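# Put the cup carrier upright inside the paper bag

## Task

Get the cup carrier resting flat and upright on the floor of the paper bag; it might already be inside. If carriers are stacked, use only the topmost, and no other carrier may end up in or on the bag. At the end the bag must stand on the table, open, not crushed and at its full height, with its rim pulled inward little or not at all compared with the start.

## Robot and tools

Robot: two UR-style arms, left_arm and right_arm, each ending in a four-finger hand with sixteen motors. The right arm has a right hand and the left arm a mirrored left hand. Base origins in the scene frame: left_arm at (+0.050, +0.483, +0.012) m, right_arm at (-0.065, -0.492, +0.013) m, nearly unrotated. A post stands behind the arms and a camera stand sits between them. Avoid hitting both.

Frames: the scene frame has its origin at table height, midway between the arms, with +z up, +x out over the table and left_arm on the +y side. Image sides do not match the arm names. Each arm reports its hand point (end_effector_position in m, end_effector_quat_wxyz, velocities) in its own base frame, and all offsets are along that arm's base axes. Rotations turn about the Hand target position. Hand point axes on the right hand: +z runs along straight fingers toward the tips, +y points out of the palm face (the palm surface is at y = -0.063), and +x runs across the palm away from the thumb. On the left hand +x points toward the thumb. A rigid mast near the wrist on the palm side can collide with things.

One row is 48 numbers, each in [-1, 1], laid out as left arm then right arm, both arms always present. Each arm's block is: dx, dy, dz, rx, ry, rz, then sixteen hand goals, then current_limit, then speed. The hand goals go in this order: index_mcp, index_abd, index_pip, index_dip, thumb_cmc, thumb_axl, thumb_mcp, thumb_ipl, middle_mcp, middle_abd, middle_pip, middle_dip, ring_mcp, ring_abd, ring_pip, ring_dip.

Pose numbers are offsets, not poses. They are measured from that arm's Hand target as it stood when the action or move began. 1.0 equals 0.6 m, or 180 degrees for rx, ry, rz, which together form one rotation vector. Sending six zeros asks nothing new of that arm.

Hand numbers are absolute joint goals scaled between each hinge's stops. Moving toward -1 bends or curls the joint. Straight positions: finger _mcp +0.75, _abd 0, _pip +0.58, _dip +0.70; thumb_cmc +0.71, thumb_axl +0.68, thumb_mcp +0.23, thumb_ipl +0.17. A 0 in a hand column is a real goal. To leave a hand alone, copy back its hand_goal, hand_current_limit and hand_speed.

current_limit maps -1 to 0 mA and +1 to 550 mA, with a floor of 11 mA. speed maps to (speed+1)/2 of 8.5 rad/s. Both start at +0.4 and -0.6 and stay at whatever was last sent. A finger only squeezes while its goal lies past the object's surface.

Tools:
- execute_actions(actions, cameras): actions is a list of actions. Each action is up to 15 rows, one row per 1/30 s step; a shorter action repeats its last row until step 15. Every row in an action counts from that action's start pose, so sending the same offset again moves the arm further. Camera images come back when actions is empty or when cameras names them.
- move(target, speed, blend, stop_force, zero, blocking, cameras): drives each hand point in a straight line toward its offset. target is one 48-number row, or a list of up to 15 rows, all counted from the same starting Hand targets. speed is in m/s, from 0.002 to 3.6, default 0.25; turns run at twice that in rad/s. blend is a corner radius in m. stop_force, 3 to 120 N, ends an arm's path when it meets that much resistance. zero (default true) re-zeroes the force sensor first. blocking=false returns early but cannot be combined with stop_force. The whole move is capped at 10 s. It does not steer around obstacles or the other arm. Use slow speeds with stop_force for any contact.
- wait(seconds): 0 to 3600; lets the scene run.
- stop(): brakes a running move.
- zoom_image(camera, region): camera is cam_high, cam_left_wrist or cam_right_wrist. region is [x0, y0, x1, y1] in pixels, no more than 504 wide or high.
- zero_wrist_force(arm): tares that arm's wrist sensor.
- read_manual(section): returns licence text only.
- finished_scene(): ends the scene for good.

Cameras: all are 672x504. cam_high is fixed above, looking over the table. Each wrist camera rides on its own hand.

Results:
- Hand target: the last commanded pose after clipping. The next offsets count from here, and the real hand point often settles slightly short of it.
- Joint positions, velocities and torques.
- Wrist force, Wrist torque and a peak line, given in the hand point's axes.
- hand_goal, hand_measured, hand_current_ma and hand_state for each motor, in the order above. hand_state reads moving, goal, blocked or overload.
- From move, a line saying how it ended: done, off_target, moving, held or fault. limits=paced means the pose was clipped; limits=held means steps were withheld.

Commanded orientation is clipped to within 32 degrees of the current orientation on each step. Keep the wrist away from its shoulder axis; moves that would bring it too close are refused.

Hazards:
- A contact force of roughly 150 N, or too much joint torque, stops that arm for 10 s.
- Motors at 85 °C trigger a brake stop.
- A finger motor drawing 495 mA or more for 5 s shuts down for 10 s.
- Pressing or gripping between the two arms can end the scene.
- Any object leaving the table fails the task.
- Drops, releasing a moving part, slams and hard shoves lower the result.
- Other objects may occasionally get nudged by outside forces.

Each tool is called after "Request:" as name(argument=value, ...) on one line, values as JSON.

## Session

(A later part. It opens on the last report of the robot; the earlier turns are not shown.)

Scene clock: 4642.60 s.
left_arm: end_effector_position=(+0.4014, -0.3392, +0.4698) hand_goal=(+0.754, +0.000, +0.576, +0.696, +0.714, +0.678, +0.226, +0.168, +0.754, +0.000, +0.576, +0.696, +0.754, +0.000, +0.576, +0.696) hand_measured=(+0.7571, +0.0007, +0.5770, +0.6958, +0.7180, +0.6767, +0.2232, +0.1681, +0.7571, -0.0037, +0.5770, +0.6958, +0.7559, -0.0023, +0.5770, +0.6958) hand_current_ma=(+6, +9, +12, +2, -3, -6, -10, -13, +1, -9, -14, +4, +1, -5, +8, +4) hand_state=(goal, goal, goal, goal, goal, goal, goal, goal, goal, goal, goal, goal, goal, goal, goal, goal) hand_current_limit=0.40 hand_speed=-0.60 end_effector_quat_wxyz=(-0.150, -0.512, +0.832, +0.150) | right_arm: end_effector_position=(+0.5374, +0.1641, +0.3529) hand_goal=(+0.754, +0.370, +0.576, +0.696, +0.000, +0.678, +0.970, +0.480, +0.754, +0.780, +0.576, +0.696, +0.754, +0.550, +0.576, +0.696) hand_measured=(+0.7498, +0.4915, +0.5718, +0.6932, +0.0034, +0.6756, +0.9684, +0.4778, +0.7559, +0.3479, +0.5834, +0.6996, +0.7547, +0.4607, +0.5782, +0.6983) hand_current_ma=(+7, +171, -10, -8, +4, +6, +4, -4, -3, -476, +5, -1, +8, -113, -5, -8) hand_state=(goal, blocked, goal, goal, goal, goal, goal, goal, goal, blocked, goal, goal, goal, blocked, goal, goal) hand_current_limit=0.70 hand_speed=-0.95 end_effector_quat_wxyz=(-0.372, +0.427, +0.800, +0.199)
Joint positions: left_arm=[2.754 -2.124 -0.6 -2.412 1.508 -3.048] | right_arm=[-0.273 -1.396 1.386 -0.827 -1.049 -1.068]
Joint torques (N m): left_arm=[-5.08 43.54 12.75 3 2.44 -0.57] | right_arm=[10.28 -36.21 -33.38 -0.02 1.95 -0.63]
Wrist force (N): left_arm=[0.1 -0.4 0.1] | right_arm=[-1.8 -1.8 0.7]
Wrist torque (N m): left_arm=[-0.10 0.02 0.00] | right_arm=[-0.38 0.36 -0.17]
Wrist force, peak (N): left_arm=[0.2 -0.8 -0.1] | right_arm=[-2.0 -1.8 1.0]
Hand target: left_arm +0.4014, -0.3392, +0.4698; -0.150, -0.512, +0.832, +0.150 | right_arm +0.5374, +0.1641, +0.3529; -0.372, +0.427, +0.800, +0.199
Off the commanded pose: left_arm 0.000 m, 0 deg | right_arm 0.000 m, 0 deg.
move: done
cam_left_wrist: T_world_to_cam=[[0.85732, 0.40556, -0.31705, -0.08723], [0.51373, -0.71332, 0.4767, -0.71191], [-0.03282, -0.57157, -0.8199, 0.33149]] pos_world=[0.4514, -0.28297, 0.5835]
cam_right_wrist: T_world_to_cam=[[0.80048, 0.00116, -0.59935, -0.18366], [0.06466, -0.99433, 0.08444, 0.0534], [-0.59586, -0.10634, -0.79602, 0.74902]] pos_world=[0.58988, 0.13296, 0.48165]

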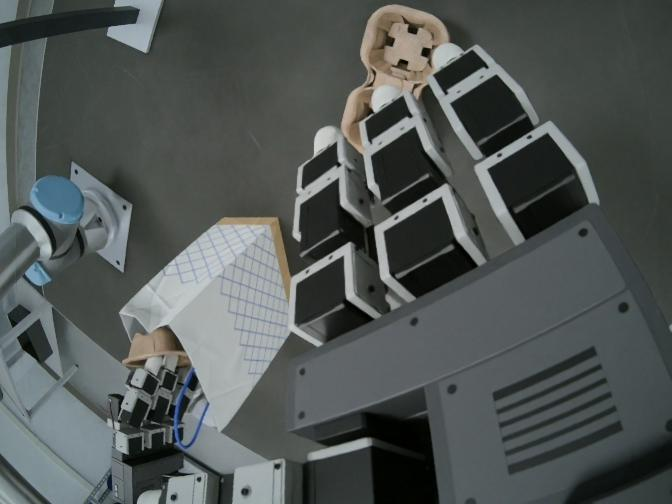

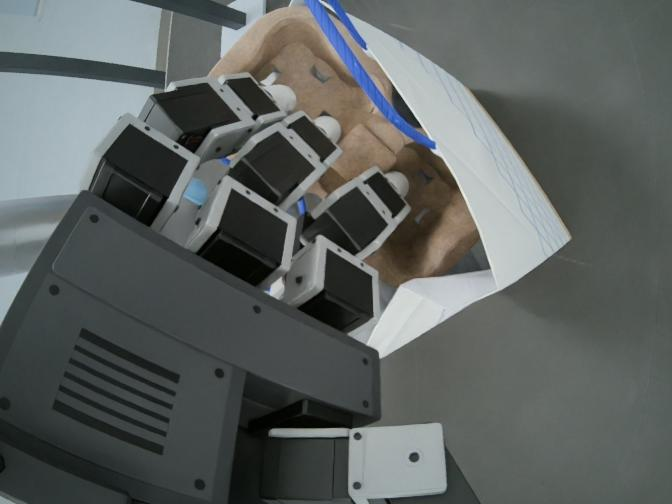

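Request:
move(target=[0,0,0,0,0,0,0.754,0,0.576,0.696,0.714,0.678,0.226,0.168,0.754,0,0.576,0.696,0.754,0,0.576,0.696,0.4,-0.6,0,0,-0.0333,0,0,0,0.754,0.37,0.576,0.696,0,0.678,0.97,0.48,0.754,0.78,0.576,0.696,0.754,0.55,0.576,0.696,0.7,-0.95], speed=0.02, stop_force=5, cameras=["cam_left_wrist","cam_right_wrist"])

Request:
zoom_image(camera="cam_left_wrist", region=[80, 280, 240, 450])

Request:
zoom_image(camera="cam_right_wrist", region=[120, 0, 580, 360])

Scene clock: 4653.23 s.
left_arm: end_effector_position=(+0.4014, -0.3392, +0.4698) hand_goal=(+0.754, +0.000, +0.576, +0.696, +0.714, +0.678, +0.226, +0.168, +0.754, +0.000, +0.576, +0.696, +0.754, +0.000, +0.576, +0.696) hand_measured=(+0.7571, -0.0008, +0.5770, +0.6958, +0.7180, +0.6777, +0.2232, +0.1672, +0.7571, -0.0037, +0.5770, +0.6971, +0.7571, -0.0023, +0.5770, +0.6958) hand_current_ma=(-5, -4, -6, +0, -6, +0, -21, -13, -7, +1, -8, +2, -4, +7, +1, +3) hand_state=(goal, goal, goal, goal, goal, goal, goal, goal, goal, goal, goal, goal, goal, goal, goal, goal) hand_current_limit=0.40 hand_speed=-0.60 end_effector_quat_wxyz=(-0.150, -0.512, +0.832, +0.150) | right_arm: end_effector_position=(+0.5374, +0.1641, +0.3329) hand_goal=(+0.754, +0.370, +0.576, +0.696, +0.000, +0.678, +0.970, +0.480, +0.754, +0.780, +0.576, +0.696, +0.754, +0.550, +0.576, +0.696) hand_measured=(+0.7498, +0.4915, +0.5718, +0.6932, +0.0034, +0.6756, +0.9675, +0.4778, +0.7559, +0.3494, +0.5821, +0.6996, +0.7547, +0.4607, +0.5782, +0.6983) hand_current_ma=(+1, +172, +1, -13, -1, +7, +3, -10, -12, -472, +0, -3, -3, -114, -3, -8) hand_state=(goal, blocked, goal, goal, goal, goal, goal, goal, goal, blocked, goal, goal, goal, blocked, goal, goal) hand_current_limit=0.70 hand_speed=-0.95 end_effector_quat_wxyz=(-0.372, +0.427, +0.800, +0.199)
Joint positions: left_arm=[2.754 -2.124 -0.6 -2.412 1.508 -3.048] | right_arm=[-0.273 -1.395 1.436 -0.878 -1.049 -1.068]
Joint torques (N m): left_arm=[-3.74 44.11 13.06 3.24 2.37 -0.62] | right_arm=[1.59 -33.46 -33.17 0.8 1.44 -0.14]
Wrist force (N): left_arm=[0.1 -0.4 0.0] | right_arm=[-1.2 -1.5 1.1]
Wrist torque (N m): left_arm=[-0.08 0.02 -0.01] | right_arm=[-0.41 0.26 -0.14]
Wrist force, peak (N): left_arm=[0.5 -0.7 -0.1] | right_arm=[-1.5 -2.1 1.2]
Hand target: left_arm +0.4014, -0.3392, +0.4698; -0.150, -0.512, +0.832, +0.150 | right_arm +0.5374, +0.1641, +0.3330; -0.372, +0.427, +0.800, +0.199
Off the commanded pose: left_arm 0.000 m, 0 deg | right_arm 0.000 m, 0 deg.
move: done
cam_left_wrist: T_world_to_cam=[[0.85732, 0.40556, -0.31705, -0.08723], [0.51373, -0.71332, 0.4767, -0.71191], [-0.03282, -0.57157, -0.8199, 0.33149]] pos_world=[0.4514, -0.28297, 0.5835]
cam_right_wrist: T_world_to_cam=[[0.80043, 0.00121, -0.59942, -0.1956], [0.06471, -0.99433, 0.08439, 0.05508], [-0.59592, -0.10634, -0.79597, 0.73312]] pos_world=[0.58988, 0.13296, 0.46165]

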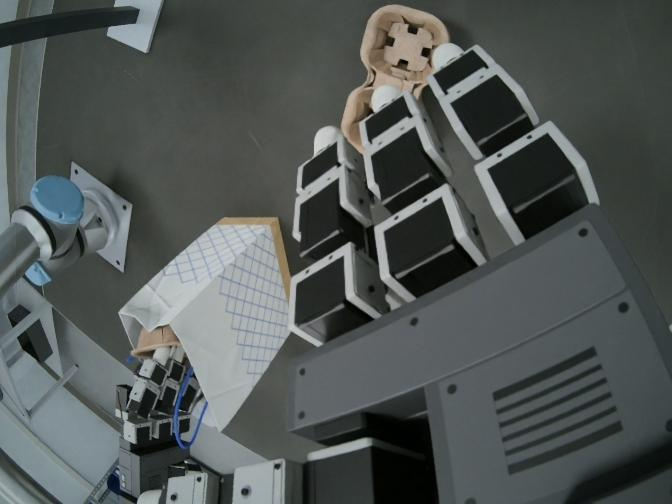

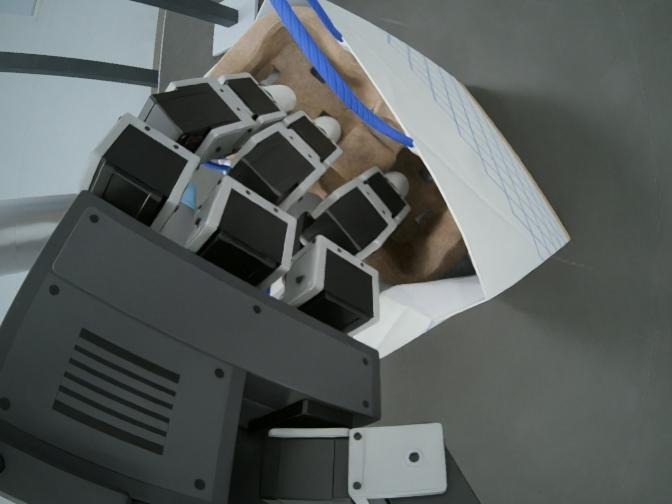

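Scaled by 2.965 from the camera's image (finer frame: 960x720).

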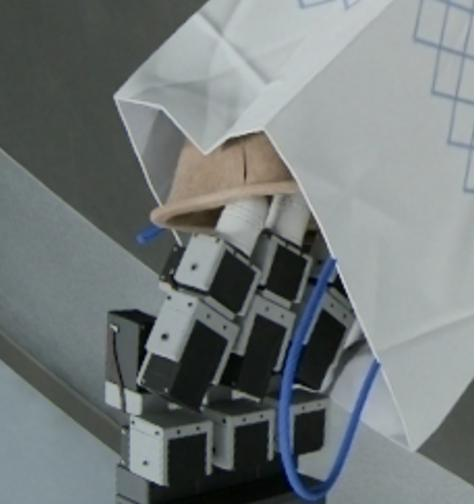

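Scaled by 1.096 from the camera's image (finer frame: 960x720).

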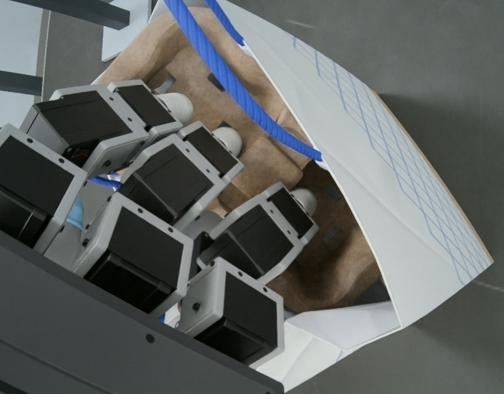

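Request:
move(target=[0,0,0,0,0,0,0.754,0,0.576,0.696,0.714,0.678,0.226,0.168,0.754,0,0.576,0.696,0.754,0,0.576,0.696,0.4,-0.6,0,0,-0.0333,0,0,0,0.754,0.37,0.576,0.696,0,0.678,0.97,0.48,0.754,0.78,0.576,0.696,0.754,0.55,0.576,0.696,0.7,-0.95], speed=0.02, stop_force=5, cameras=["cam_left_wrist","cam_right_wrist"])

Request:
zoom_image(camera="cam_left_wrist", region=[80, 280, 240, 450])

Request:
zoom_image(camera="cam_right_wrist", region=[120, 0, 580, 360])

Scene clock: 4665.37 s.
left_arm: end_effector_position=(+0.4014, -0.3392, +0.4698) hand_goal=(+0.754, +0.000, +0.576, +0.696, +0.714, +0.678, +0.226, +0.168, +0.754, +0.000, +0.576, +0.696, +0.754, +0.000, +0.576, +0.696) hand_measured=(+0.7559, -0.0008, +0.5770, +0.6971, +0.7180, +0.6767, +0.2232, +0.1681, +0.7571, -0.0037, +0.5770, +0.6958, +0.7571, -0.0023, +0.5770, +0.6958) hand_current_ma=(+12, -4, -2, +2, -10, +2, -13, -1, +0, -18, -4, +7, +1, +3, +2, +11) hand_state=(goal, goal, goal, goal, goal, goal, goal, goal, goal, goal, goal, goal, goal, goal, goal, goal) hand_current_limit=0.40 hand_speed=-0.60 end_effector_quat_wxyz=(-0.150, -0.512, +0.832, +0.150) | right_arm: end_effector_position=(+0.5374, +0.1641, +0.3130) hand_goal=(+0.754, +0.370, +0.576, +0.696, +0.000, +0.678, +0.970, +0.480, +0.754, +0.780, +0.576, +0.696, +0.754, +0.550, +0.576, +0.696) hand_measured=(+0.7486, +0.4930, +0.5731, +0.6932, +0.0034, +0.6756, +0.9675, +0.4778, +0.7559, +0.3479, +0.5821, +0.6996, +0.7547, +0.4607, +0.5782, +0.6983) hand_current_ma=(+4, +174, -17, -7, +4, +4, -5, -6, -2, -468, +7, +3, -2, -116, -9, -2) hand_state=(goal, blocked, goal, goal, goal, goal, goal, goal, goal, blocked, goal, goal, goal, blocked, goal, goal) hand_current_limit=0.70 hand_speed=-0.95 end_effector_quat_wxyz=(-0.372, +0.427, +0.800, +0.199)
Joint positions: left_arm=[2.754 -2.124 -0.6 -2.412 1.508 -3.048] | right_arm=[-0.273 -1.392 1.484 -0.928 -1.049 -1.068]
Joint torques (N m): left_arm=[-4.68 44.57 12.24 2.99 2.39 -0.58] | right_arm=[-7.76 -35.83 -33.32 0.63 0.37 0.46]
Wrist force (N): left_arm=[0.3 -0.5 0.0] | right_arm=[-1.5 -1.7 0.3]
Wrist torque (N m): left_arm=[-0.09 0.00 0.01] | right_arm=[-0.32 0.34 -0.17]
Wrist force, peak (N): left_arm=[0.0 -0.8 0.2] | right_arm=[-1.7 -1.9 1.0]
Hand target: left_arm +0.4014, -0.3392, +0.4698; -0.150, -0.512, +0.832, +0.150 | right_arm +0.5374, +0.1641, +0.3130; -0.372, +0.427, +0.800, +0.199
Off the commanded pose: left_arm 0.000 m, 0 deg | right_arm 0.000 m, 0 deg.
move: done
cam_left_wrist: T_world_to_cam=[[0.85732, 0.40556, -0.31705, -0.08723], [0.51373, -0.71332, 0.4767, -0.71191], [-0.03282, -0.57157, -0.8199, 0.33149]] pos_world=[0.4514, -0.28297, 0.5835]
cam_right_wrist: T_world_to_cam=[[0.80044, 0.00113, -0.59942, -0.20758], [0.06464, -0.99433, 0.08444, 0.05678], [-0.59592, -0.10634, -0.79597, 0.7172]] pos_world=[0.58988, 0.13296, 0.44165]

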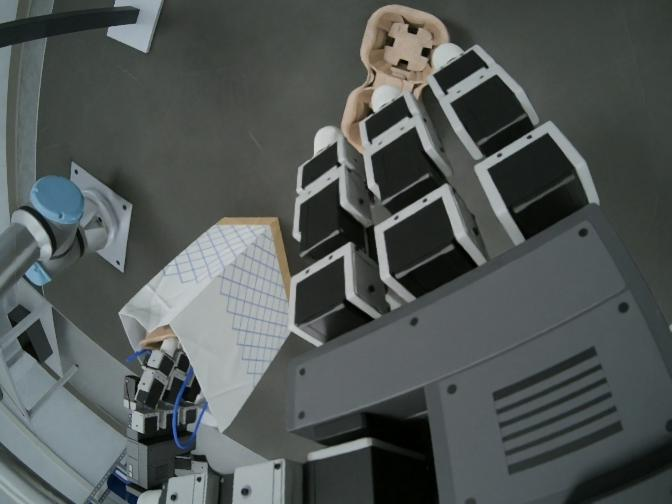

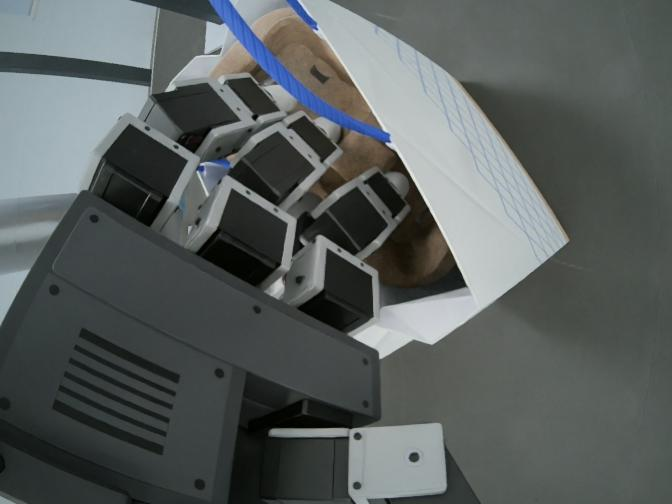

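Scaled by 2.965 from the camera's image (finer frame: 960x720).

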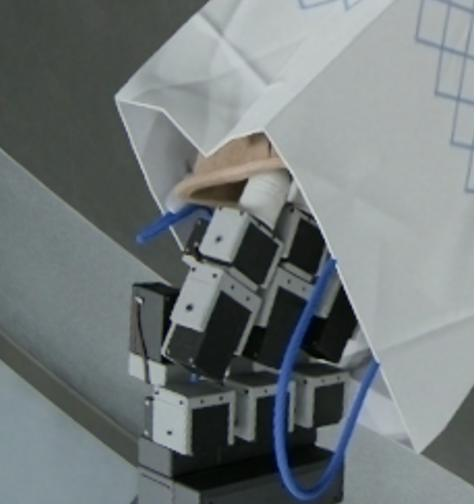

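Scaled by 1.096 from the camera's image (finer frame: 960x720).

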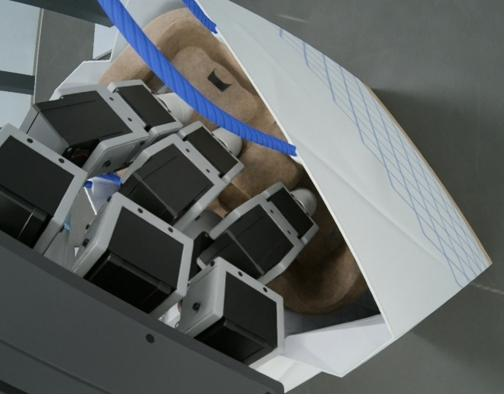

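Request:
move(target=[0,0,0,0,0,0,0.754,0,0.576,0.696,0.714,0.678,0.226,0.168,0.754,0,0.576,0.696,0.754,0,0.576,0.696,0.4,-0.6,-0.0187,0.0280,-0.0148,-0.0462,-0.0309,0,0.754,0.37,0.576,0.696,0,0.678,0.97,0.48,0.754,0.78,0.576,0.696,0.754,0.55,0.576,0.696,0.7,-0.95], speed=0.02, stop_force=6, cameras=["cam_left_wrist","cam_right_wrist"])

Request:
zoom_image(camera="cam_left_wrist", region=[80, 280, 240, 450])

Request:
zoom_image(camera="cam_right_wrist", region=[120, 0, 580, 360])

Scene clock: 4694.73 s.
left_arm: end_effector_position=(+0.4014, -0.3392, +0.4698) hand_goal=(+0.754, +0.000, +0.576, +0.696, +0.714, +0.678, +0.226, +0.168, +0.754, +0.000, +0.576, +0.696, +0.754, +0.000, +0.576, +0.696) hand_measured=(+0.7559, -0.0008, +0.5770, +0.6958, +0.7180, +0.6777, +0.2242, +0.1681, +0.7559, -0.0023, +0.5770, +0.6958, +0.7559, -0.0023, +0.5770, +0.6958) hand_current_ma=(+3, +0, +10, +7, -9, -4, -13, -6, -2, +1, -4, +5, +5, +12, +2, -2) hand_state=(goal, goal, goal, goal, goal, goal, goal, goal, goal, goal, goal, goal, goal, goal, goal, goal) hand_current_limit=0.40 hand_speed=-0.60 end_effector_quat_wxyz=(-0.150, -0.512, +0.832, +0.150) | right_arm: end_effector_position=(+0.5261, +0.1809, +0.3041) hand_goal=(+0.754, +0.370, +0.576, +0.696, +0.000, +0.678, +0.970, +0.480, +0.754, +0.780, +0.576, +0.696, +0.754, +0.550, +0.576, +0.696) hand_measured=(+0.7486, +0.4930, +0.5731, +0.6945, +0.0034, +0.6756, +0.9675, +0.4778, +0.7559, +0.3479, +0.5821, +0.6996, +0.7547, +0.4607, +0.5782, +0.6983) hand_current_ma=(+8, +173, +3, -8, +6, +9, -1, -6, -7, -471, -1, +3, +3, -119, -1, -7) hand_state=(goal, blocked, goal, goal, goal, goal, goal, goal, goal, blocked, goal, goal, goal, blocked, goal, goal) hand_current_limit=0.70 hand_speed=-0.95 end_effector_quat_wxyz=(-0.301, +0.442, +0.829, +0.161)
Joint positions: left_arm=[2.754 -2.124 -0.6 -2.412 1.508 -3.048] | right_arm=[-0.207 -1.487 1.59 -1.135 -1.105 -0.928]
Joint torques (N m): left_arm=[-4.4 44.86 12.32 2.91 2.57 -0.73] | right_arm=[-13.39 -19.2 -34.03 0.24 2.82 -1.7]
Wrist force (N): left_arm=[0.2 -0.5 -0.1] | right_arm=[-0.6 -0.9 0.5]
Wrist torque (N m): left_arm=[-0.09 0.00 0.01] | right_arm=[-0.24 0.26 -0.13]
Wrist force, peak (N): left_arm=[0.1 -0.7 0.3] | right_arm=[-1.3 -2.0 0.8]
Hand target: left_arm +0.4014, -0.3392, +0.4698; -0.150, -0.512, +0.832, +0.150 | right_arm +0.5261, +0.1809, +0.3041; -0.301, +0.442, +0.829, +0.161
Off the commanded pose: left_arm 0.000 m, 0 deg | right_arm 0.000 m, 0 deg.
move: done
cam_left_wrist: T_world_to_cam=[[0.85732, 0.40556, -0.31705, -0.08723], [0.51373, -0.71332, 0.4767, -0.71191], [-0.03282, -0.57157, -0.8199, 0.33149]] pos_world=[0.4514, -0.28297, 0.5835]
cam_right_wrist: T_world_to_cam=[[0.8546, -0.07983, -0.51312, -0.24402], [0.04919, -0.97123, 0.23303, 0.03375], [-0.51695, -0.22439, -0.82608, 0.69423]] pos_world=[0.56577, 0.16908, 0.44041]

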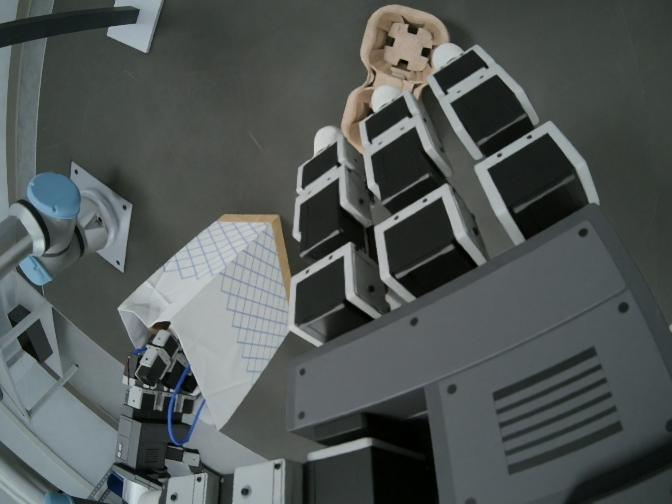

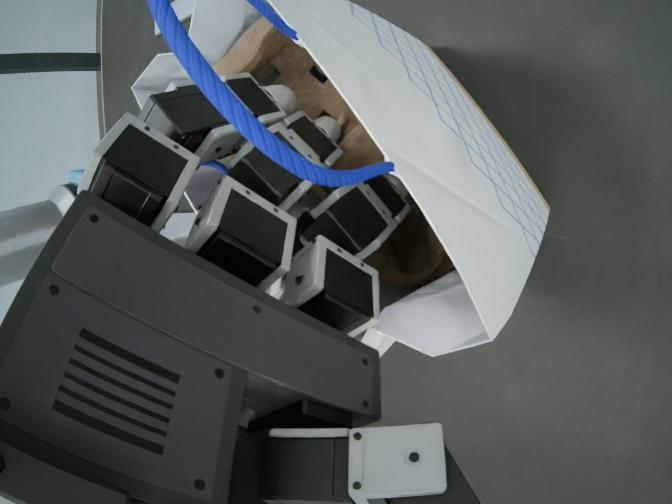

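Scaled by 2.965 from the camera's image (finer frame: 960x720).

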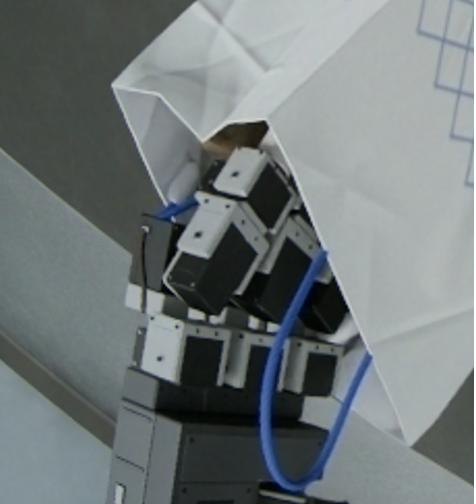

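Scaled by 1.096 from the camera's image (finer frame: 960x720).

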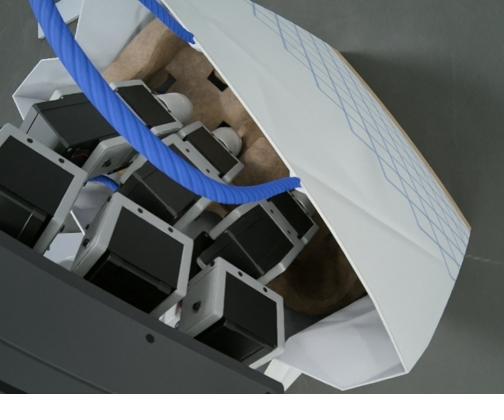

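Request:
move(target=[0,0,0,0,0,0,0.754,0,0.576,0.696,0.714,0.678,0.226,0.168,0.754,0,0.576,0.696,0.754,0,0.576,0.696,0.4,-0.6,-0.0105,0.0157,-0.0432,-0.0231,-0.0155,0,0.754,0.37,0.576,0.696,0,0.678,0.97,0.48,0.754,0.78,0.576,0.696,0.754,0.55,0.576,0.696,0.7,-0.95], speed=0.02, stop_force=6, cameras=["cam_left_wrist","cam_right_wrist"])

Request:
zoom_image(camera="cam_left_wrist", region=[80, 280, 240, 450])

Request:
zoom_image(camera="cam_right_wrist", region=[120, 0, 580, 360])

Scene clock: 4812.00 s.
left_arm: end_effector_position=(+0.4014, -0.3392, +0.4698) hand_goal=(+0.754, +0.000, +0.576, +0.696, +0.714, +0.678, +0.226, +0.168, +0.754, +0.000, +0.576, +0.696, +0.754, +0.000, +0.576, +0.696) hand_measured=(+0.7571, +0.0007, +0.5770, +0.6958, +0.7180, +0.6777, +0.2232, +0.1672, +0.7571, -0.0023, +0.5770, +0.6958, +0.7559, -0.0023, +0.5770, +0.6971) hand_current_ma=(-1, -2, -10, +7, -13, -10, -9, -17, -9, +0, -14, +6, +7, -1, +10, +12) hand_state=(goal, goal, goal, goal, goal, goal, goal, goal, goal, goal, goal, goal, goal, goal, goal, goal) hand_current_limit=0.40 hand_speed=-0.60 end_effector_quat_wxyz=(-0.150, -0.512, +0.832, +0.150) | right_arm: end_effector_position=(+0.5198, +0.1903, +0.2782) hand_goal=(+0.754, +0.370, +0.576, +0.696, +0.000, +0.678, +0.970, +0.480, +0.754, +0.780, +0.576, +0.696, +0.754, +0.550, +0.576, +0.696) hand_measured=(+0.7486, +0.4930, +0.5731, +0.6932, +0.0034, +0.6756, +0.9675, +0.4778, +0.7559, +0.3479, +0.5821, +0.6996, +0.7547, +0.4607, +0.5782, +0.6971) hand_current_ma=(+9, +174, -9, -3, +4, +0, +4, -6, -12, -481, +7, +0, +2, -116, -1, -1) hand_state=(goal, blocked, goal, goal, goal, goal, goal, goal, goal, blocked, goal, goal, goal, blocked, goal, goal) hand_current_limit=0.70 hand_speed=-0.95 end_effector_quat_wxyz=(-0.265, +0.449, +0.842, +0.142)
Joint positions: left_arm=[2.754 -2.124 -0.6 -2.412 1.508 -3.048] | right_arm=[-0.167 -1.524 1.69 -1.29 -1.14 -0.856]
Joint torques (N m): left_arm=[-4.39 43.8 12.7 3.26 2.4 -0.7] | right_arm=[-13.28 -16.56 -33.21 -0.33 2.77 -1.66]
Wrist force (N): left_arm=[0.1 -0.3 0.0] | right_arm=[-0.5 -0.7 -0.1]
Wrist torque (N m): left_arm=[-0.07 0.02 -0.01] | right_arm=[-0.18 0.20 -0.17]
Wrist force, peak (N): left_arm=[0.1 -0.8 0.1] | right_arm=[-0.8 -1.4 0.3]
Hand target: left_arm +0.4014, -0.3392, +0.4698; -0.150, -0.512, +0.832, +0.150 | right_arm +0.5198, +0.1903, +0.2782; -0.265, +0.449, +0.842, +0.142
Off the commanded pose: left_arm 0.000 m, 0 deg | right_arm 0.000 m, 0 deg.
move: done
cam_left_wrist: T_world_to_cam=[[0.85732, 0.40556, -0.31705, -0.08723], [0.51373, -0.71332, 0.4767, -0.71191], [-0.03282, -0.57157, -0.8199, 0.33149]] pos_world=[0.4514, -0.28297, 0.5835]
cam_right_wrist: T_world_to_cam=[[0.87838, -0.11527, -0.46385, -0.27051], [0.03612, -0.9517, 0.30491, 0.03232], [-0.47659, -0.28458, -0.83179, 0.66368]] pos_world=[0.55275, 0.18845, 0.41671]

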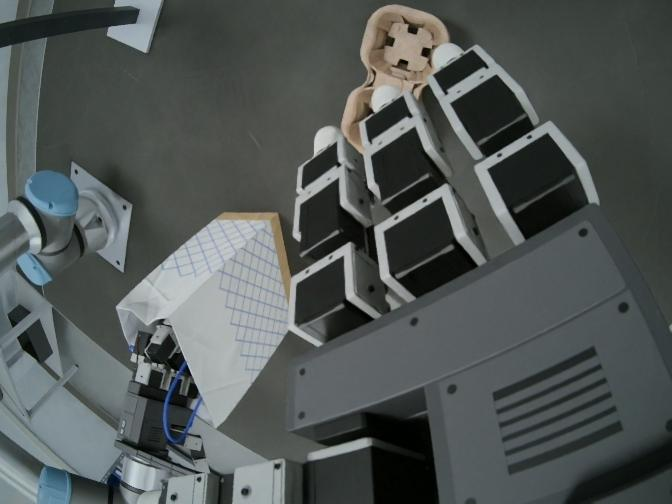

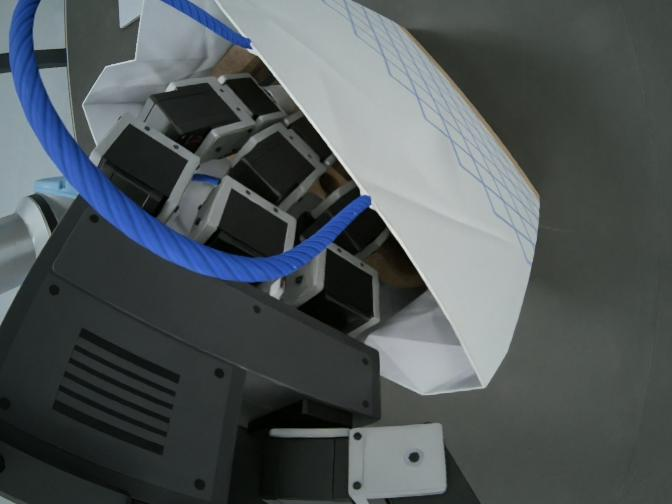

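Scaled by 2.965 from the camera's image (finer frame: 960x720).

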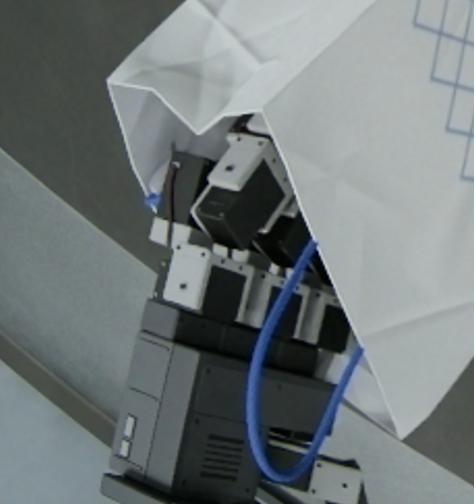

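Scaled by 1.096 from the camera's image (finer frame: 960x720).

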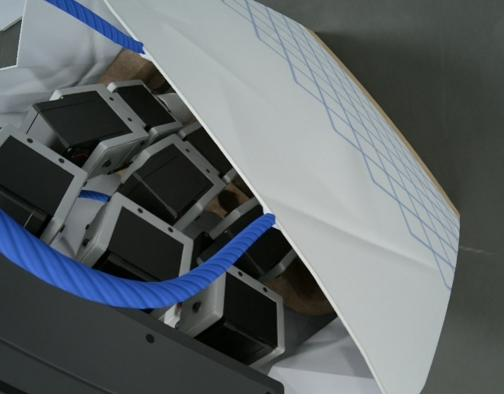

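Request:
move(target=[0,0,0,0,0,0,0.754,0,0.576,0.696,0.714,0.678,0.226,0.168,0.754,0,0.576,0.696,0.754,0,0.576,0.696,0.4,-0.6,-0.0135,0.0202,-0.0617,-0.0231,-0.0155,0,0.754,0.37,0.576,0.696,0,0.678,0.97,0.48,0.754,0.78,0.576,0.696,0.754,0.55,0.576,0.696,0.7,-0.95], speed=0.02, stop_force=6, cameras=["cam_left_wrist","cam_right_wrist"])

Request:
zoom_image(camera="cam_left_wrist", region=[80, 280, 240, 450])

Request:
zoom_image(camera="cam_right_wrist", region=[80, 0, 580, 400])

Scene clock: 4836.10 s.
left_arm: end_effector_position=(+0.4014, -0.3392, +0.4698) hand_goal=(+0.754, +0.000, +0.576, +0.696, +0.714, +0.678, +0.226, +0.168, +0.754, +0.000, +0.576, +0.696, +0.754, +0.000, +0.576, +0.696) hand_measured=(+0.7559, -0.0008, +0.5770, +0.6958, +0.7180, +0.6767, +0.2232, +0.1672, +0.7571, -0.0023, +0.5770, +0.6958, +0.7571, -0.0023, +0.5770, +0.6971) hand_current_ma=(+7, -6, +0, +7, -5, -1, -12, -18, +1, -5, -7, +4, +2, -1, +11, +4) hand_state=(goal, goal, goal, goal, goal, goal, goal, goal, goal, goal, goal, goal, goal, goal, goal, goal) hand_current_limit=0.40 hand_speed=-0.60 end_effector_quat_wxyz=(-0.150, -0.512, +0.832, +0.150) | right_arm: end_effector_position=(+0.5117, +0.2024, +0.2412) hand_goal=(+0.754, +0.370, +0.576, +0.696, +0.000, +0.678, +0.970, +0.480, +0.754, +0.780, +0.576, +0.696, +0.754, +0.550, +0.576, +0.696) hand_measured=(+0.7498, +0.4930, +0.5718, +0.6932, +0.0034, +0.6756, +0.9675, +0.4787, +0.7571, +0.3479, +0.5821, +0.6996, +0.7559, +0.4607, +0.5782, +0.6983) hand_current_ma=(+6, +185, -11, -10, +3, +0, -4, -4, -3, -482, -4, +0, +8, -118, -9, -6) hand_state=(goal, blocked, goal, goal, goal, goal, goal, goal, goal, blocked, goal, goal, goal, blocked, goal, goal) hand_current_limit=0.70 hand_speed=-0.95 end_effector_quat_wxyz=(-0.227, +0.455, +0.852, +0.122)
Joint positions: left_arm=[2.754 -2.124 -0.6 -2.412 1.508 -3.048] | right_arm=[-0.117 -1.549 1.811 -1.475 -1.181 -0.779]
Joint torques (N m): left_arm=[-3.95 43.56 12.04 2.99 2.29 -0.72] | right_arm=[-13.33 -16.49 -32.95 -1.95 2.66 -1.57]
Wrist force (N): left_arm=[0.3 -0.5 -0.1] | right_arm=[-0.3 -0.2 -0.9]
Wrist torque (N m): left_arm=[-0.09 -0.01 0.01] | right_arm=[-0.05 0.20 -0.04]
Wrist force, peak (N): left_arm=[0.2 -0.7 -0.3] | right_arm=[-1.0 -1.0 1.2]
Hand target: left_arm +0.4014, -0.3392, +0.4698; -0.150, -0.512, +0.832, +0.150 | right_arm +0.5117, +0.2024, +0.2412; -0.227, +0.455, +0.852, +0.122
Off the commanded pose: left_arm 0.000 m, 0 deg | right_arm 0.000 m, 0 deg.
move: done
cam_left_wrist: T_world_to_cam=[[0.85732, 0.40556, -0.31705, -0.08723], [0.51373, -0.71332, 0.4767, -0.71191], [-0.03282, -0.57157, -0.8199, 0.33149]] pos_world=[0.4514, -0.28297, 0.5835]
cam_right_wrist: T_world_to_cam=[[0.89972, -0.14701, -0.41096, -0.2964], [0.01955, -0.92704, 0.37444, 0.04212], [-0.43602, -0.34493, -0.83121, 0.62377]] pos_world=[0.53783, 0.21063, 0.3809]

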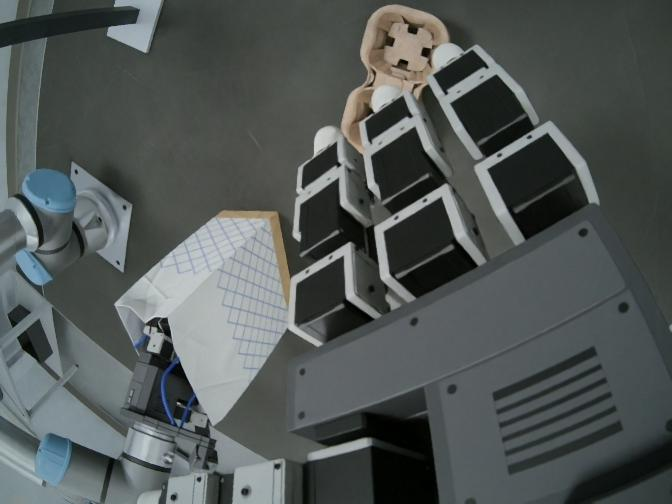

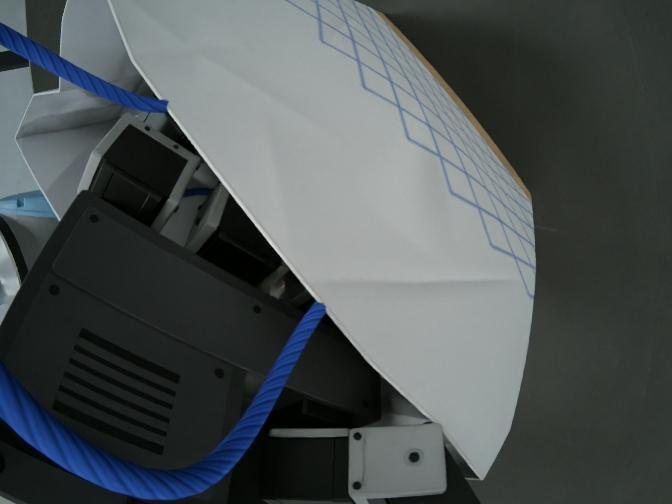

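Scaled by 2.965 from the camera's image (finer frame: 960x720).

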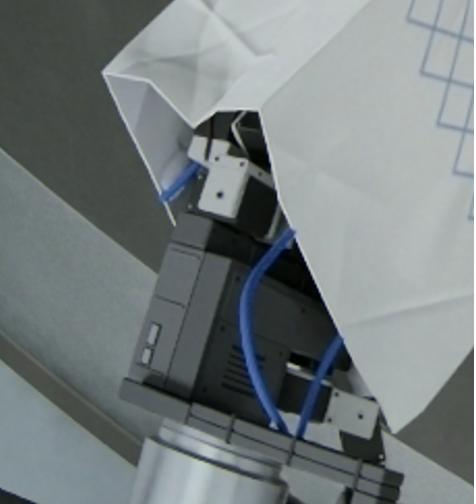

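Scaled by 1.008 from the camera's image (finer frame: 960x720).

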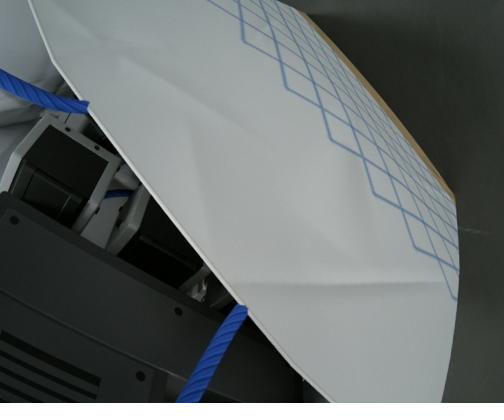

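Request:
move(target=[0,0,0,0,0,0,0.754,0,0.576,0.696,0.714,0.678,0.226,0.168,0.754,0,0.576,0.696,0.754,0,0.576,0.696,0.4,-0.6,-0.0100,0.0150,-0.0298,-0.0231,-0.0155,0,0.754,0.37,0.576,0.696,0,0.678,0.97,0.48,0.754,0.78,0.576,0.696,0.754,0.55,0.576,0.696,0.7,-0.95], speed=0.02, stop_force=6, cameras=["cam_left_wrist","cam_right_wrist"])

Request:
zoom_image(camera="cam_left_wrist", region=[80, 280, 240, 450])

Request:
zoom_image(camera="cam_left_wrist", region=[80, 180, 320, 440])

Scene clock: 4883.07 s.
left_arm: end_effector_position=(+0.4014, -0.3392, +0.4698) hand_goal=(+0.754, +0.000, +0.576, +0.696, +0.714, +0.678, +0.226, +0.168, +0.754, +0.000, +0.576, +0.696, +0.754, +0.000, +0.576, +0.696) hand_measured=(+0.7559, -0.0008, +0.5770, +0.6958, +0.7180, +0.6767, +0.2232, +0.1672, +0.7571, -0.0023, +0.5757, +0.6958, +0.7571, -0.0023, +0.5770, +0.6958) hand_current_ma=(+9, -9, +0, +1, -2, -7, -10, -11, -7, -8, -5, +10, +7, -1, +3, +7) hand_state=(goal, goal, goal, goal, goal, goal, goal, goal, goal, goal, goal, goal, goal, goal, goal, goal) hand_current_limit=0.40 hand_speed=-0.60 end_effector_quat_wxyz=(-0.150, -0.512, +0.832, +0.150) | right_arm: end_effector_position=(+0.5057, +0.2114, +0.2233) hand_goal=(+0.754, +0.370, +0.576, +0.696, +0.000, +0.678, +0.970, +0.480, +0.754, +0.780, +0.576, +0.696, +0.754, +0.550, +0.576, +0.696) hand_measured=(+0.7486, +0.4930, +0.5718, +0.6932, +0.0034, +0.6767, +0.9675, +0.4778, +0.7571, +0.3479, +0.5821, +0.6996, +0.7559, +0.4607, +0.5782, +0.6983) hand_current_ma=(+4, +171, -5, -8, +10, +3, +1, +1, -5, -470, -2, -5, +1, -117, -5, -6) hand_state=(goal, blocked, goal, goal, goal, goal, goal, goal, goal, blocked, goal, goal, goal, blocked, goal, goal) hand_current_limit=0.70 hand_speed=-0.95 end_effector_quat_wxyz=(-0.190, +0.460, +0.862, +0.102)
Joint positions: left_arm=[2.754 -2.124 -0.6 -2.412 1.508 -3.048] | right_arm=[-0.069 -1.572 1.881 -1.604 -1.23 -0.708]
Joint torques (N m): left_arm=[-3.76 44.25 11.86 3.2 2.58 -0.87] | right_arm=[-13.19 -14.68 -31.6 -0.04 2.69 -1.65]
Wrist force (N): left_arm=[0.2 -0.4 0.0] | right_arm=[0.4 -0.6 -2.1]
Wrist torque (N m): left_arm=[-0.08 0.01 0.00] | right_arm=[-0.08 0.00 0.00]
Wrist force, peak (N): left_arm=[0.4 -0.7 -0.1] | right_arm=[0.5 -0.8 -3.0]
Hand target: left_arm +0.4014, -0.3392, +0.4698; -0.150, -0.512, +0.832, +0.150 | right_arm +0.5057, +0.2114, +0.2233; -0.190, +0.460, +0.862, +0.102
Off the commanded pose: left_arm 0.000 m, 0 deg | right_arm 0.000 m, 0 deg.
move: done
cam_left_wrist: T_world_to_cam=[[0.85732, 0.40556, -0.31705, -0.08723], [0.51373, -0.71332, 0.4767, -0.71191], [-0.03282, -0.57157, -0.8199, 0.33149]] pos_world=[0.4514, -0.28297, 0.5835]
cam_right_wrist: T_world_to_cam=[[0.91839, -0.17484, -0.35494, -0.31308], [-0.00034, -0.89742, 0.44117, 0.0462], [-0.39567, -0.40505, -0.82425, 0.60015]] pos_world=[0.52501, 0.22981, 0.36317]

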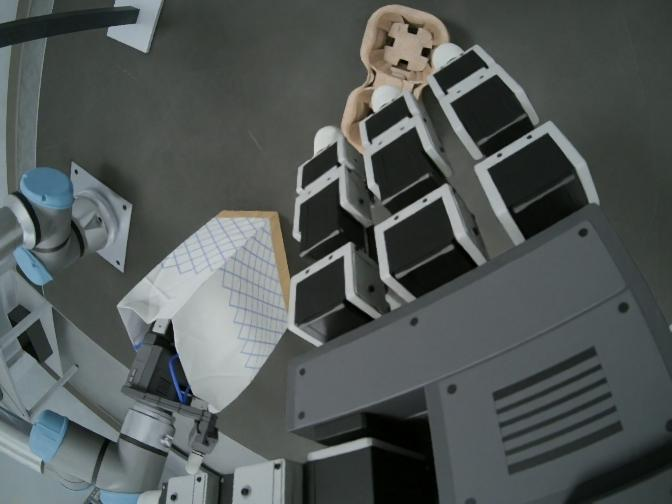

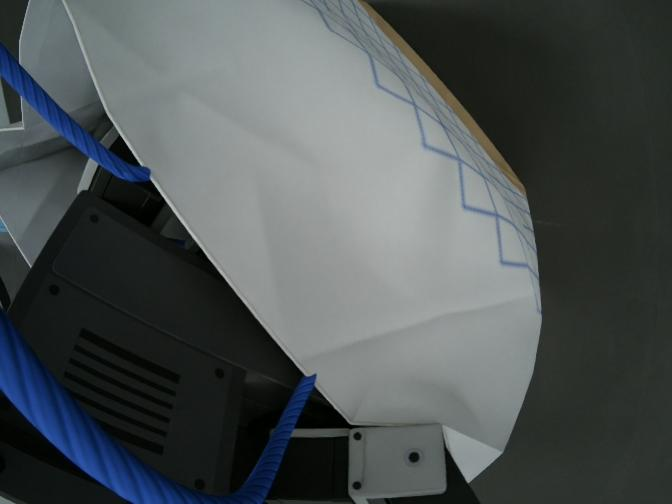

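Scaled by 2.965 from the camera's image (finer frame: 960x720).

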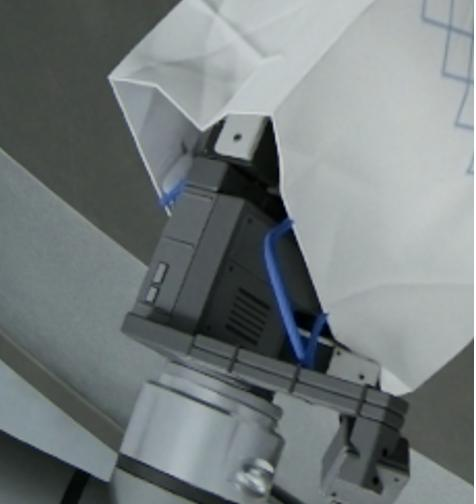

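Scaled by 1.938 from the camera's image (finer frame: 960x720).

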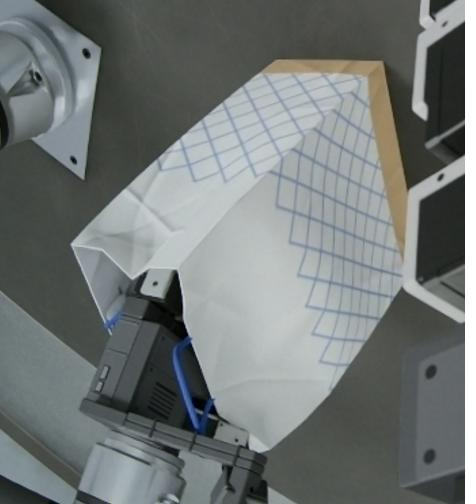

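Request:
move(target=[0,0,0,0,0,0,0.754,0,0.576,0.696,0.714,0.678,0.226,0.168,0.754,0,0.576,0.696,0.754,0,0.576,0.696,0.4,-0.6,-0.0101,0.0151,0.0018,-0.0231,-0.0155,0,0.754,0.37,0.576,0.696,0,0.678,0.97,0.48,0.754,0.78,0.576,0.696,0.754,0.55,0.576,0.696,0.7,-0.95], speed=0.02, stop_force=6, cameras=["cam_left_wrist","cam_right_wrist"])

Request:
zoom_image(camera="cam_left_wrist", region=[80, 280, 240, 450])

Request:
zoom_image(camera="cam_left_wrist", region=[80, 180, 320, 440])

Scene clock: 5010.23 s.
left_arm: end_effector_position=(+0.4014, -0.3392, +0.4698) hand_goal=(+0.754, +0.000, +0.576, +0.696, +0.714, +0.678, +0.226, +0.168, +0.754, +0.000, +0.576, +0.696, +0.754, +0.000, +0.576, +0.696) hand_measured=(+0.7571, -0.0008, +0.5770, +0.6971, +0.7180, +0.6777, +0.2232, +0.1681, +0.7559, -0.0023, +0.5770, +0.6958, +0.7571, -0.0023, +0.5770, +0.6958) hand_current_ma=(+4, +3, +5, +11, +0, -1, -11, -9, -1, -7, -11, +6, +8, +0, +1, -3) hand_state=(goal, goal, goal, goal, goal, goal, goal, goal, goal, goal, goal, goal, goal, goal, goal, goal) hand_current_limit=0.40 hand_speed=-0.60 end_effector_quat_wxyz=(-0.150, -0.512, +0.832, +0.150) | right_arm: end_effector_position=(+0.4997, +0.2205, +0.2244) hand_goal=(+0.754, +0.370, +0.576, +0.696, +0.000, +0.678, +0.970, +0.480, +0.754, +0.780, +0.576, +0.696, +0.754, +0.550, +0.576, +0.696) hand_measured=(+0.7486, +0.4930, +0.5731, +0.6932, +0.0034, +0.6756, +0.9665, +0.4778, +0.7571, +0.3479, +0.5821, +0.6996, +0.7559, +0.4607, +0.5782, +0.6983) hand_current_ma=(+11, +170, -13, -2, +3, +5, -8, -2, -4, -470, +0, -3, +7, -114, -3, -7) hand_state=(goal, blocked, goal, goal, goal, goal, goal, goal, goal, blocked, goal, goal, goal, blocked, goal, goal) hand_current_limit=0.70 hand_speed=-0.95 end_effector_quat_wxyz=(-0.152, +0.464, +0.869, +0.082)
Joint positions: left_arm=[2.754 -2.124 -0.6 -2.412 1.508 -3.048] | right_arm=[-0.017 -1.601 1.911 -1.678 -1.286 -0.636]
Joint torques (N m): left_arm=[-4.26 43.82 11.97 2.83 2.4 -0.83] | right_arm=[-13.22 -12.99 -32.78 -0.48 2.61 -1.59]
Wrist force (N): left_arm=[0.1 -0.5 -0.1] | right_arm=[-0.5 -1.1 0.1]
Wrist torque (N m): left_arm=[-0.10 0.02 -0.01] | right_arm=[-0.29 0.21 -0.10]
Wrist force, peak (N): left_arm=[0.2 -0.8 -0.1] | right_arm=[0.3 -0.8 -2.8]
Hand target: left_arm +0.4014, -0.3392, +0.4698; -0.150, -0.512, +0.832, +0.150 | right_arm +0.4997, +0.2205, +0.2244; -0.152, +0.464, +0.869, +0.082
Off the commanded pose: left_arm 0.000 m, 0 deg | right_arm 0.000 m, 0 deg.
move: done
cam_left_wrist: T_world_to_cam=[[0.85732, 0.40556, -0.31705, -0.08723], [0.51373, -0.71332, 0.4767, -0.71191], [-0.03282, -0.57157, -0.8199, 0.33149]] pos_world=[0.4514, -0.28297, 0.5835]
cam_right_wrist: T_world_to_cam=[[0.93424, -0.19849, -0.29629, -0.32143], [-0.02338, -0.86311, 0.50448, 0.0436], [-0.35586, -0.46438, -0.81099, 0.59254]] pos_world=[0.51218, 0.249, 0.36331]

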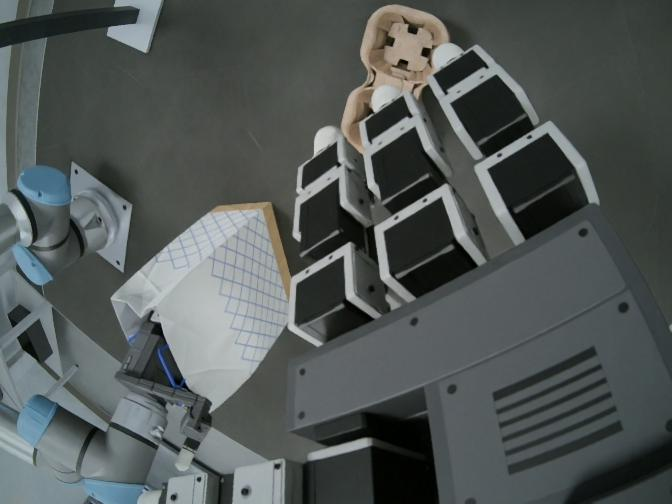

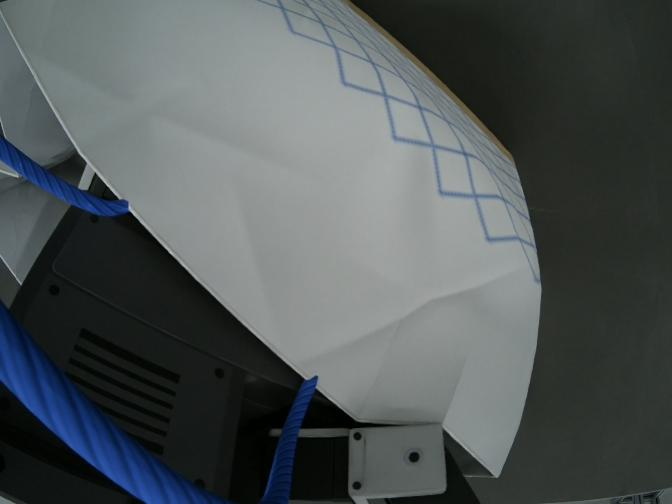

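Scaled by 2.965 from the camera's image (finer frame: 960x720).

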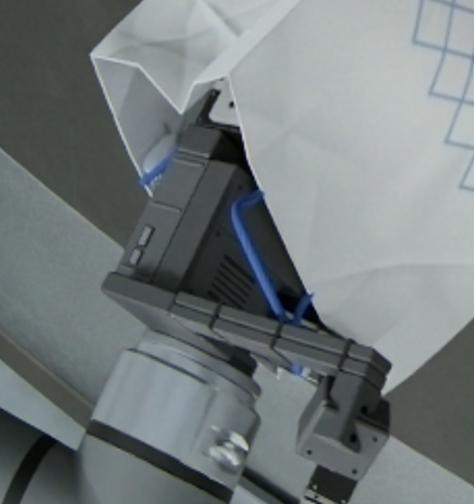

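Scaled by 1.938 from the camera's image (finer frame: 960x720).

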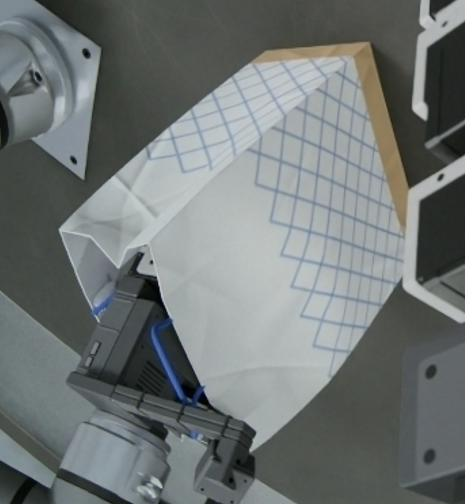

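Request:
move(target=[0,0,0,0,0,0,0.754,0,0.576,0.696,0.714,0.678,0.226,0.168,0.754,0,0.576,0.696,0.754,0,0.576,0.696,0.4,-0.6,0,0,0.0417,0,0,0,0.754,0.37,0.576,0.696,0,0.678,0.97,0.48,0.754,0.78,0.576,0.696,0.754,0.55,0.576,0.696,0.7,-0.95], speed=0.03, cameras=["cam_left_wrist","cam_right_wrist"])

Request:
zoom_image(camera="cam_left_wrist", region=[80, 180, 320, 440])

Scene clock: 5195.73 s.
left_arm: end_effector_position=(+0.4014, -0.3392, +0.4698) hand_goal=(+0.754, +0.000, +0.576, +0.696, +0.714, +0.678, +0.226, +0.168, +0.754, +0.000, +0.576, +0.696, +0.754, +0.000, +0.576, +0.696) hand_measured=(+0.7559, +0.0007, +0.5770, +0.6958, +0.7180, +0.6777, +0.2242, +0.1681, +0.7559, -0.0023, +0.5770, +0.6958, +0.7559, -0.0023, +0.5770, +0.6958) hand_current_ma=(-1, -17, +1, +2, -5, -7, -15, -11, +0, -10, -11, +6, +2, -2, +3, +6) hand_state=(goal, goal, goal, goal, goal, goal, goal, goal, goal, goal, goal, goal, goal, goal, goal, goal) hand_current_limit=0.40 hand_speed=-0.60 end_effector_quat_wxyz=(-0.150, -0.512, +0.832, +0.150) | right_arm: end_effector_position=(+0.4997, +0.2205, +0.2496) hand_goal=(+0.754, +0.370, +0.576, +0.696, +0.000, +0.678, +0.970, +0.480, +0.754, +0.780, +0.576, +0.696, +0.754, +0.550, +0.576, +0.696) hand_measured=(+0.7486, +0.4930, +0.5718, +0.6932, +0.0034, +0.6756, +0.9675, +0.4778, +0.7571, +0.3479, +0.5821, +0.6996, +0.7559, +0.4607, +0.5782, +0.6971) hand_current_ma=(+3, +169, -7, -7, +7, +13, +0, -2, -5, -475, +6, +3, +1, -117, -8, -6) hand_state=(goal, blocked, goal, goal, goal, goal, goal, goal, goal, blocked, goal, goal, goal, blocked, goal, goal) hand_current_limit=0.70 hand_speed=-0.95 end_effector_quat_wxyz=(-0.152, +0.464, +0.869, +0.082) end_effector_velocity=(+0.000, +0.000, -0.001) end_effector_angular_velocity=(+0.000, -0.001, +0.000)
Joint positions: left_arm=[2.754 -2.124 -0.6 -2.412 1.508 -3.048] | right_arm=[-0.017 -1.618 1.86 -1.611 -1.286 -0.636]
Joint velocities: left_arm=[within noise] | right_arm=[0 0 0.003 -0.005 0 -0.001]
Joint torques (N m): left_arm=[-4.22 43.55 12.18 2.88 2.42 -0.77] | right_arm=[-11.05 -14.16 -14.3 -4.05 2.33 -0.12]
Wrist force (N): left_arm=[0.3 -0.4 -0.2] | right_arm=[-0.8 -1.6 1.6]
Wrist torque (N m): left_arm=[-0.08 -0.01 0.01] | right_arm=[-0.46 0.18 -0.15]
Wrist force, peak (N): left_arm=[0.3 -0.7 -0.1] | right_arm=[-1.1 -1.7 2.2]
Hand target: left_arm +0.4014, -0.3392, +0.4698; -0.150, -0.512, +0.832, +0.150 | right_arm +0.4997, +0.2205, +0.2494; -0.152, +0.464, +0.869, +0.082
Off the commanded pose: left_arm 0.000 m, 0 deg | right_arm 0.000 m, 0 deg.
move: done
cam_left_wrist: T_world_to_cam=[[0.85732, 0.40556, -0.31705, -0.08723], [0.51373, -0.71332, 0.4767, -0.71191], [-0.03282, -0.57157, -0.8199, 0.33149]] pos_world=[0.4514, -0.28297, 0.5835]
cam_right_wrist: T_world_to_cam=[[0.93432, -0.19847, -0.29607, -0.3141], [-0.02349, -0.86311, 0.50447, 0.03095], [-0.35566, -0.46438, -0.81108, 0.61291]] pos_world=[0.51218, 0.249, 0.38851]

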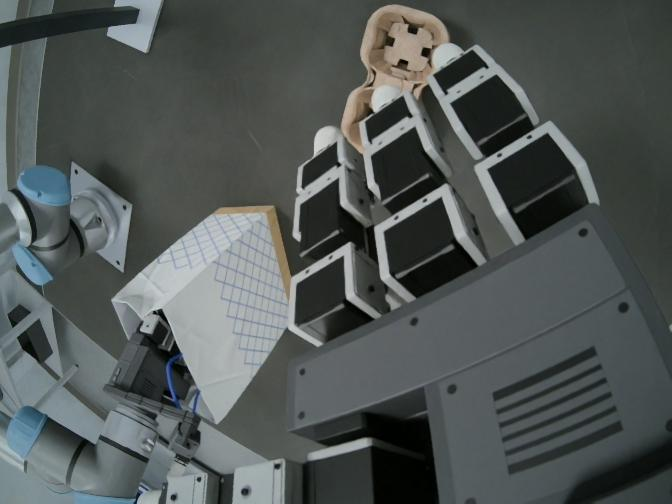

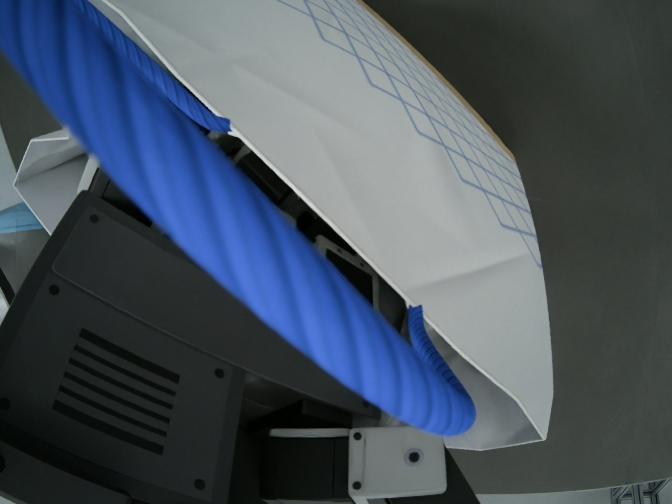

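Scaled by 1.938 from the camera's image (finer frame: 960x720).

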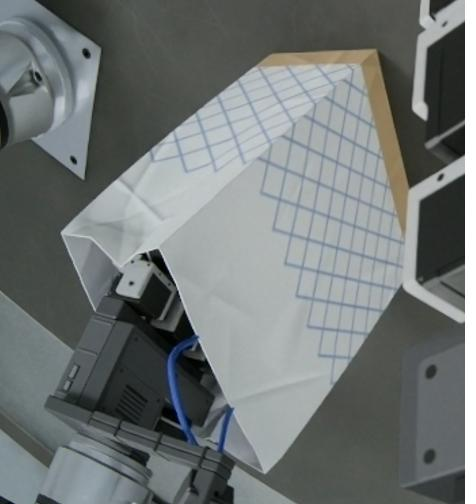

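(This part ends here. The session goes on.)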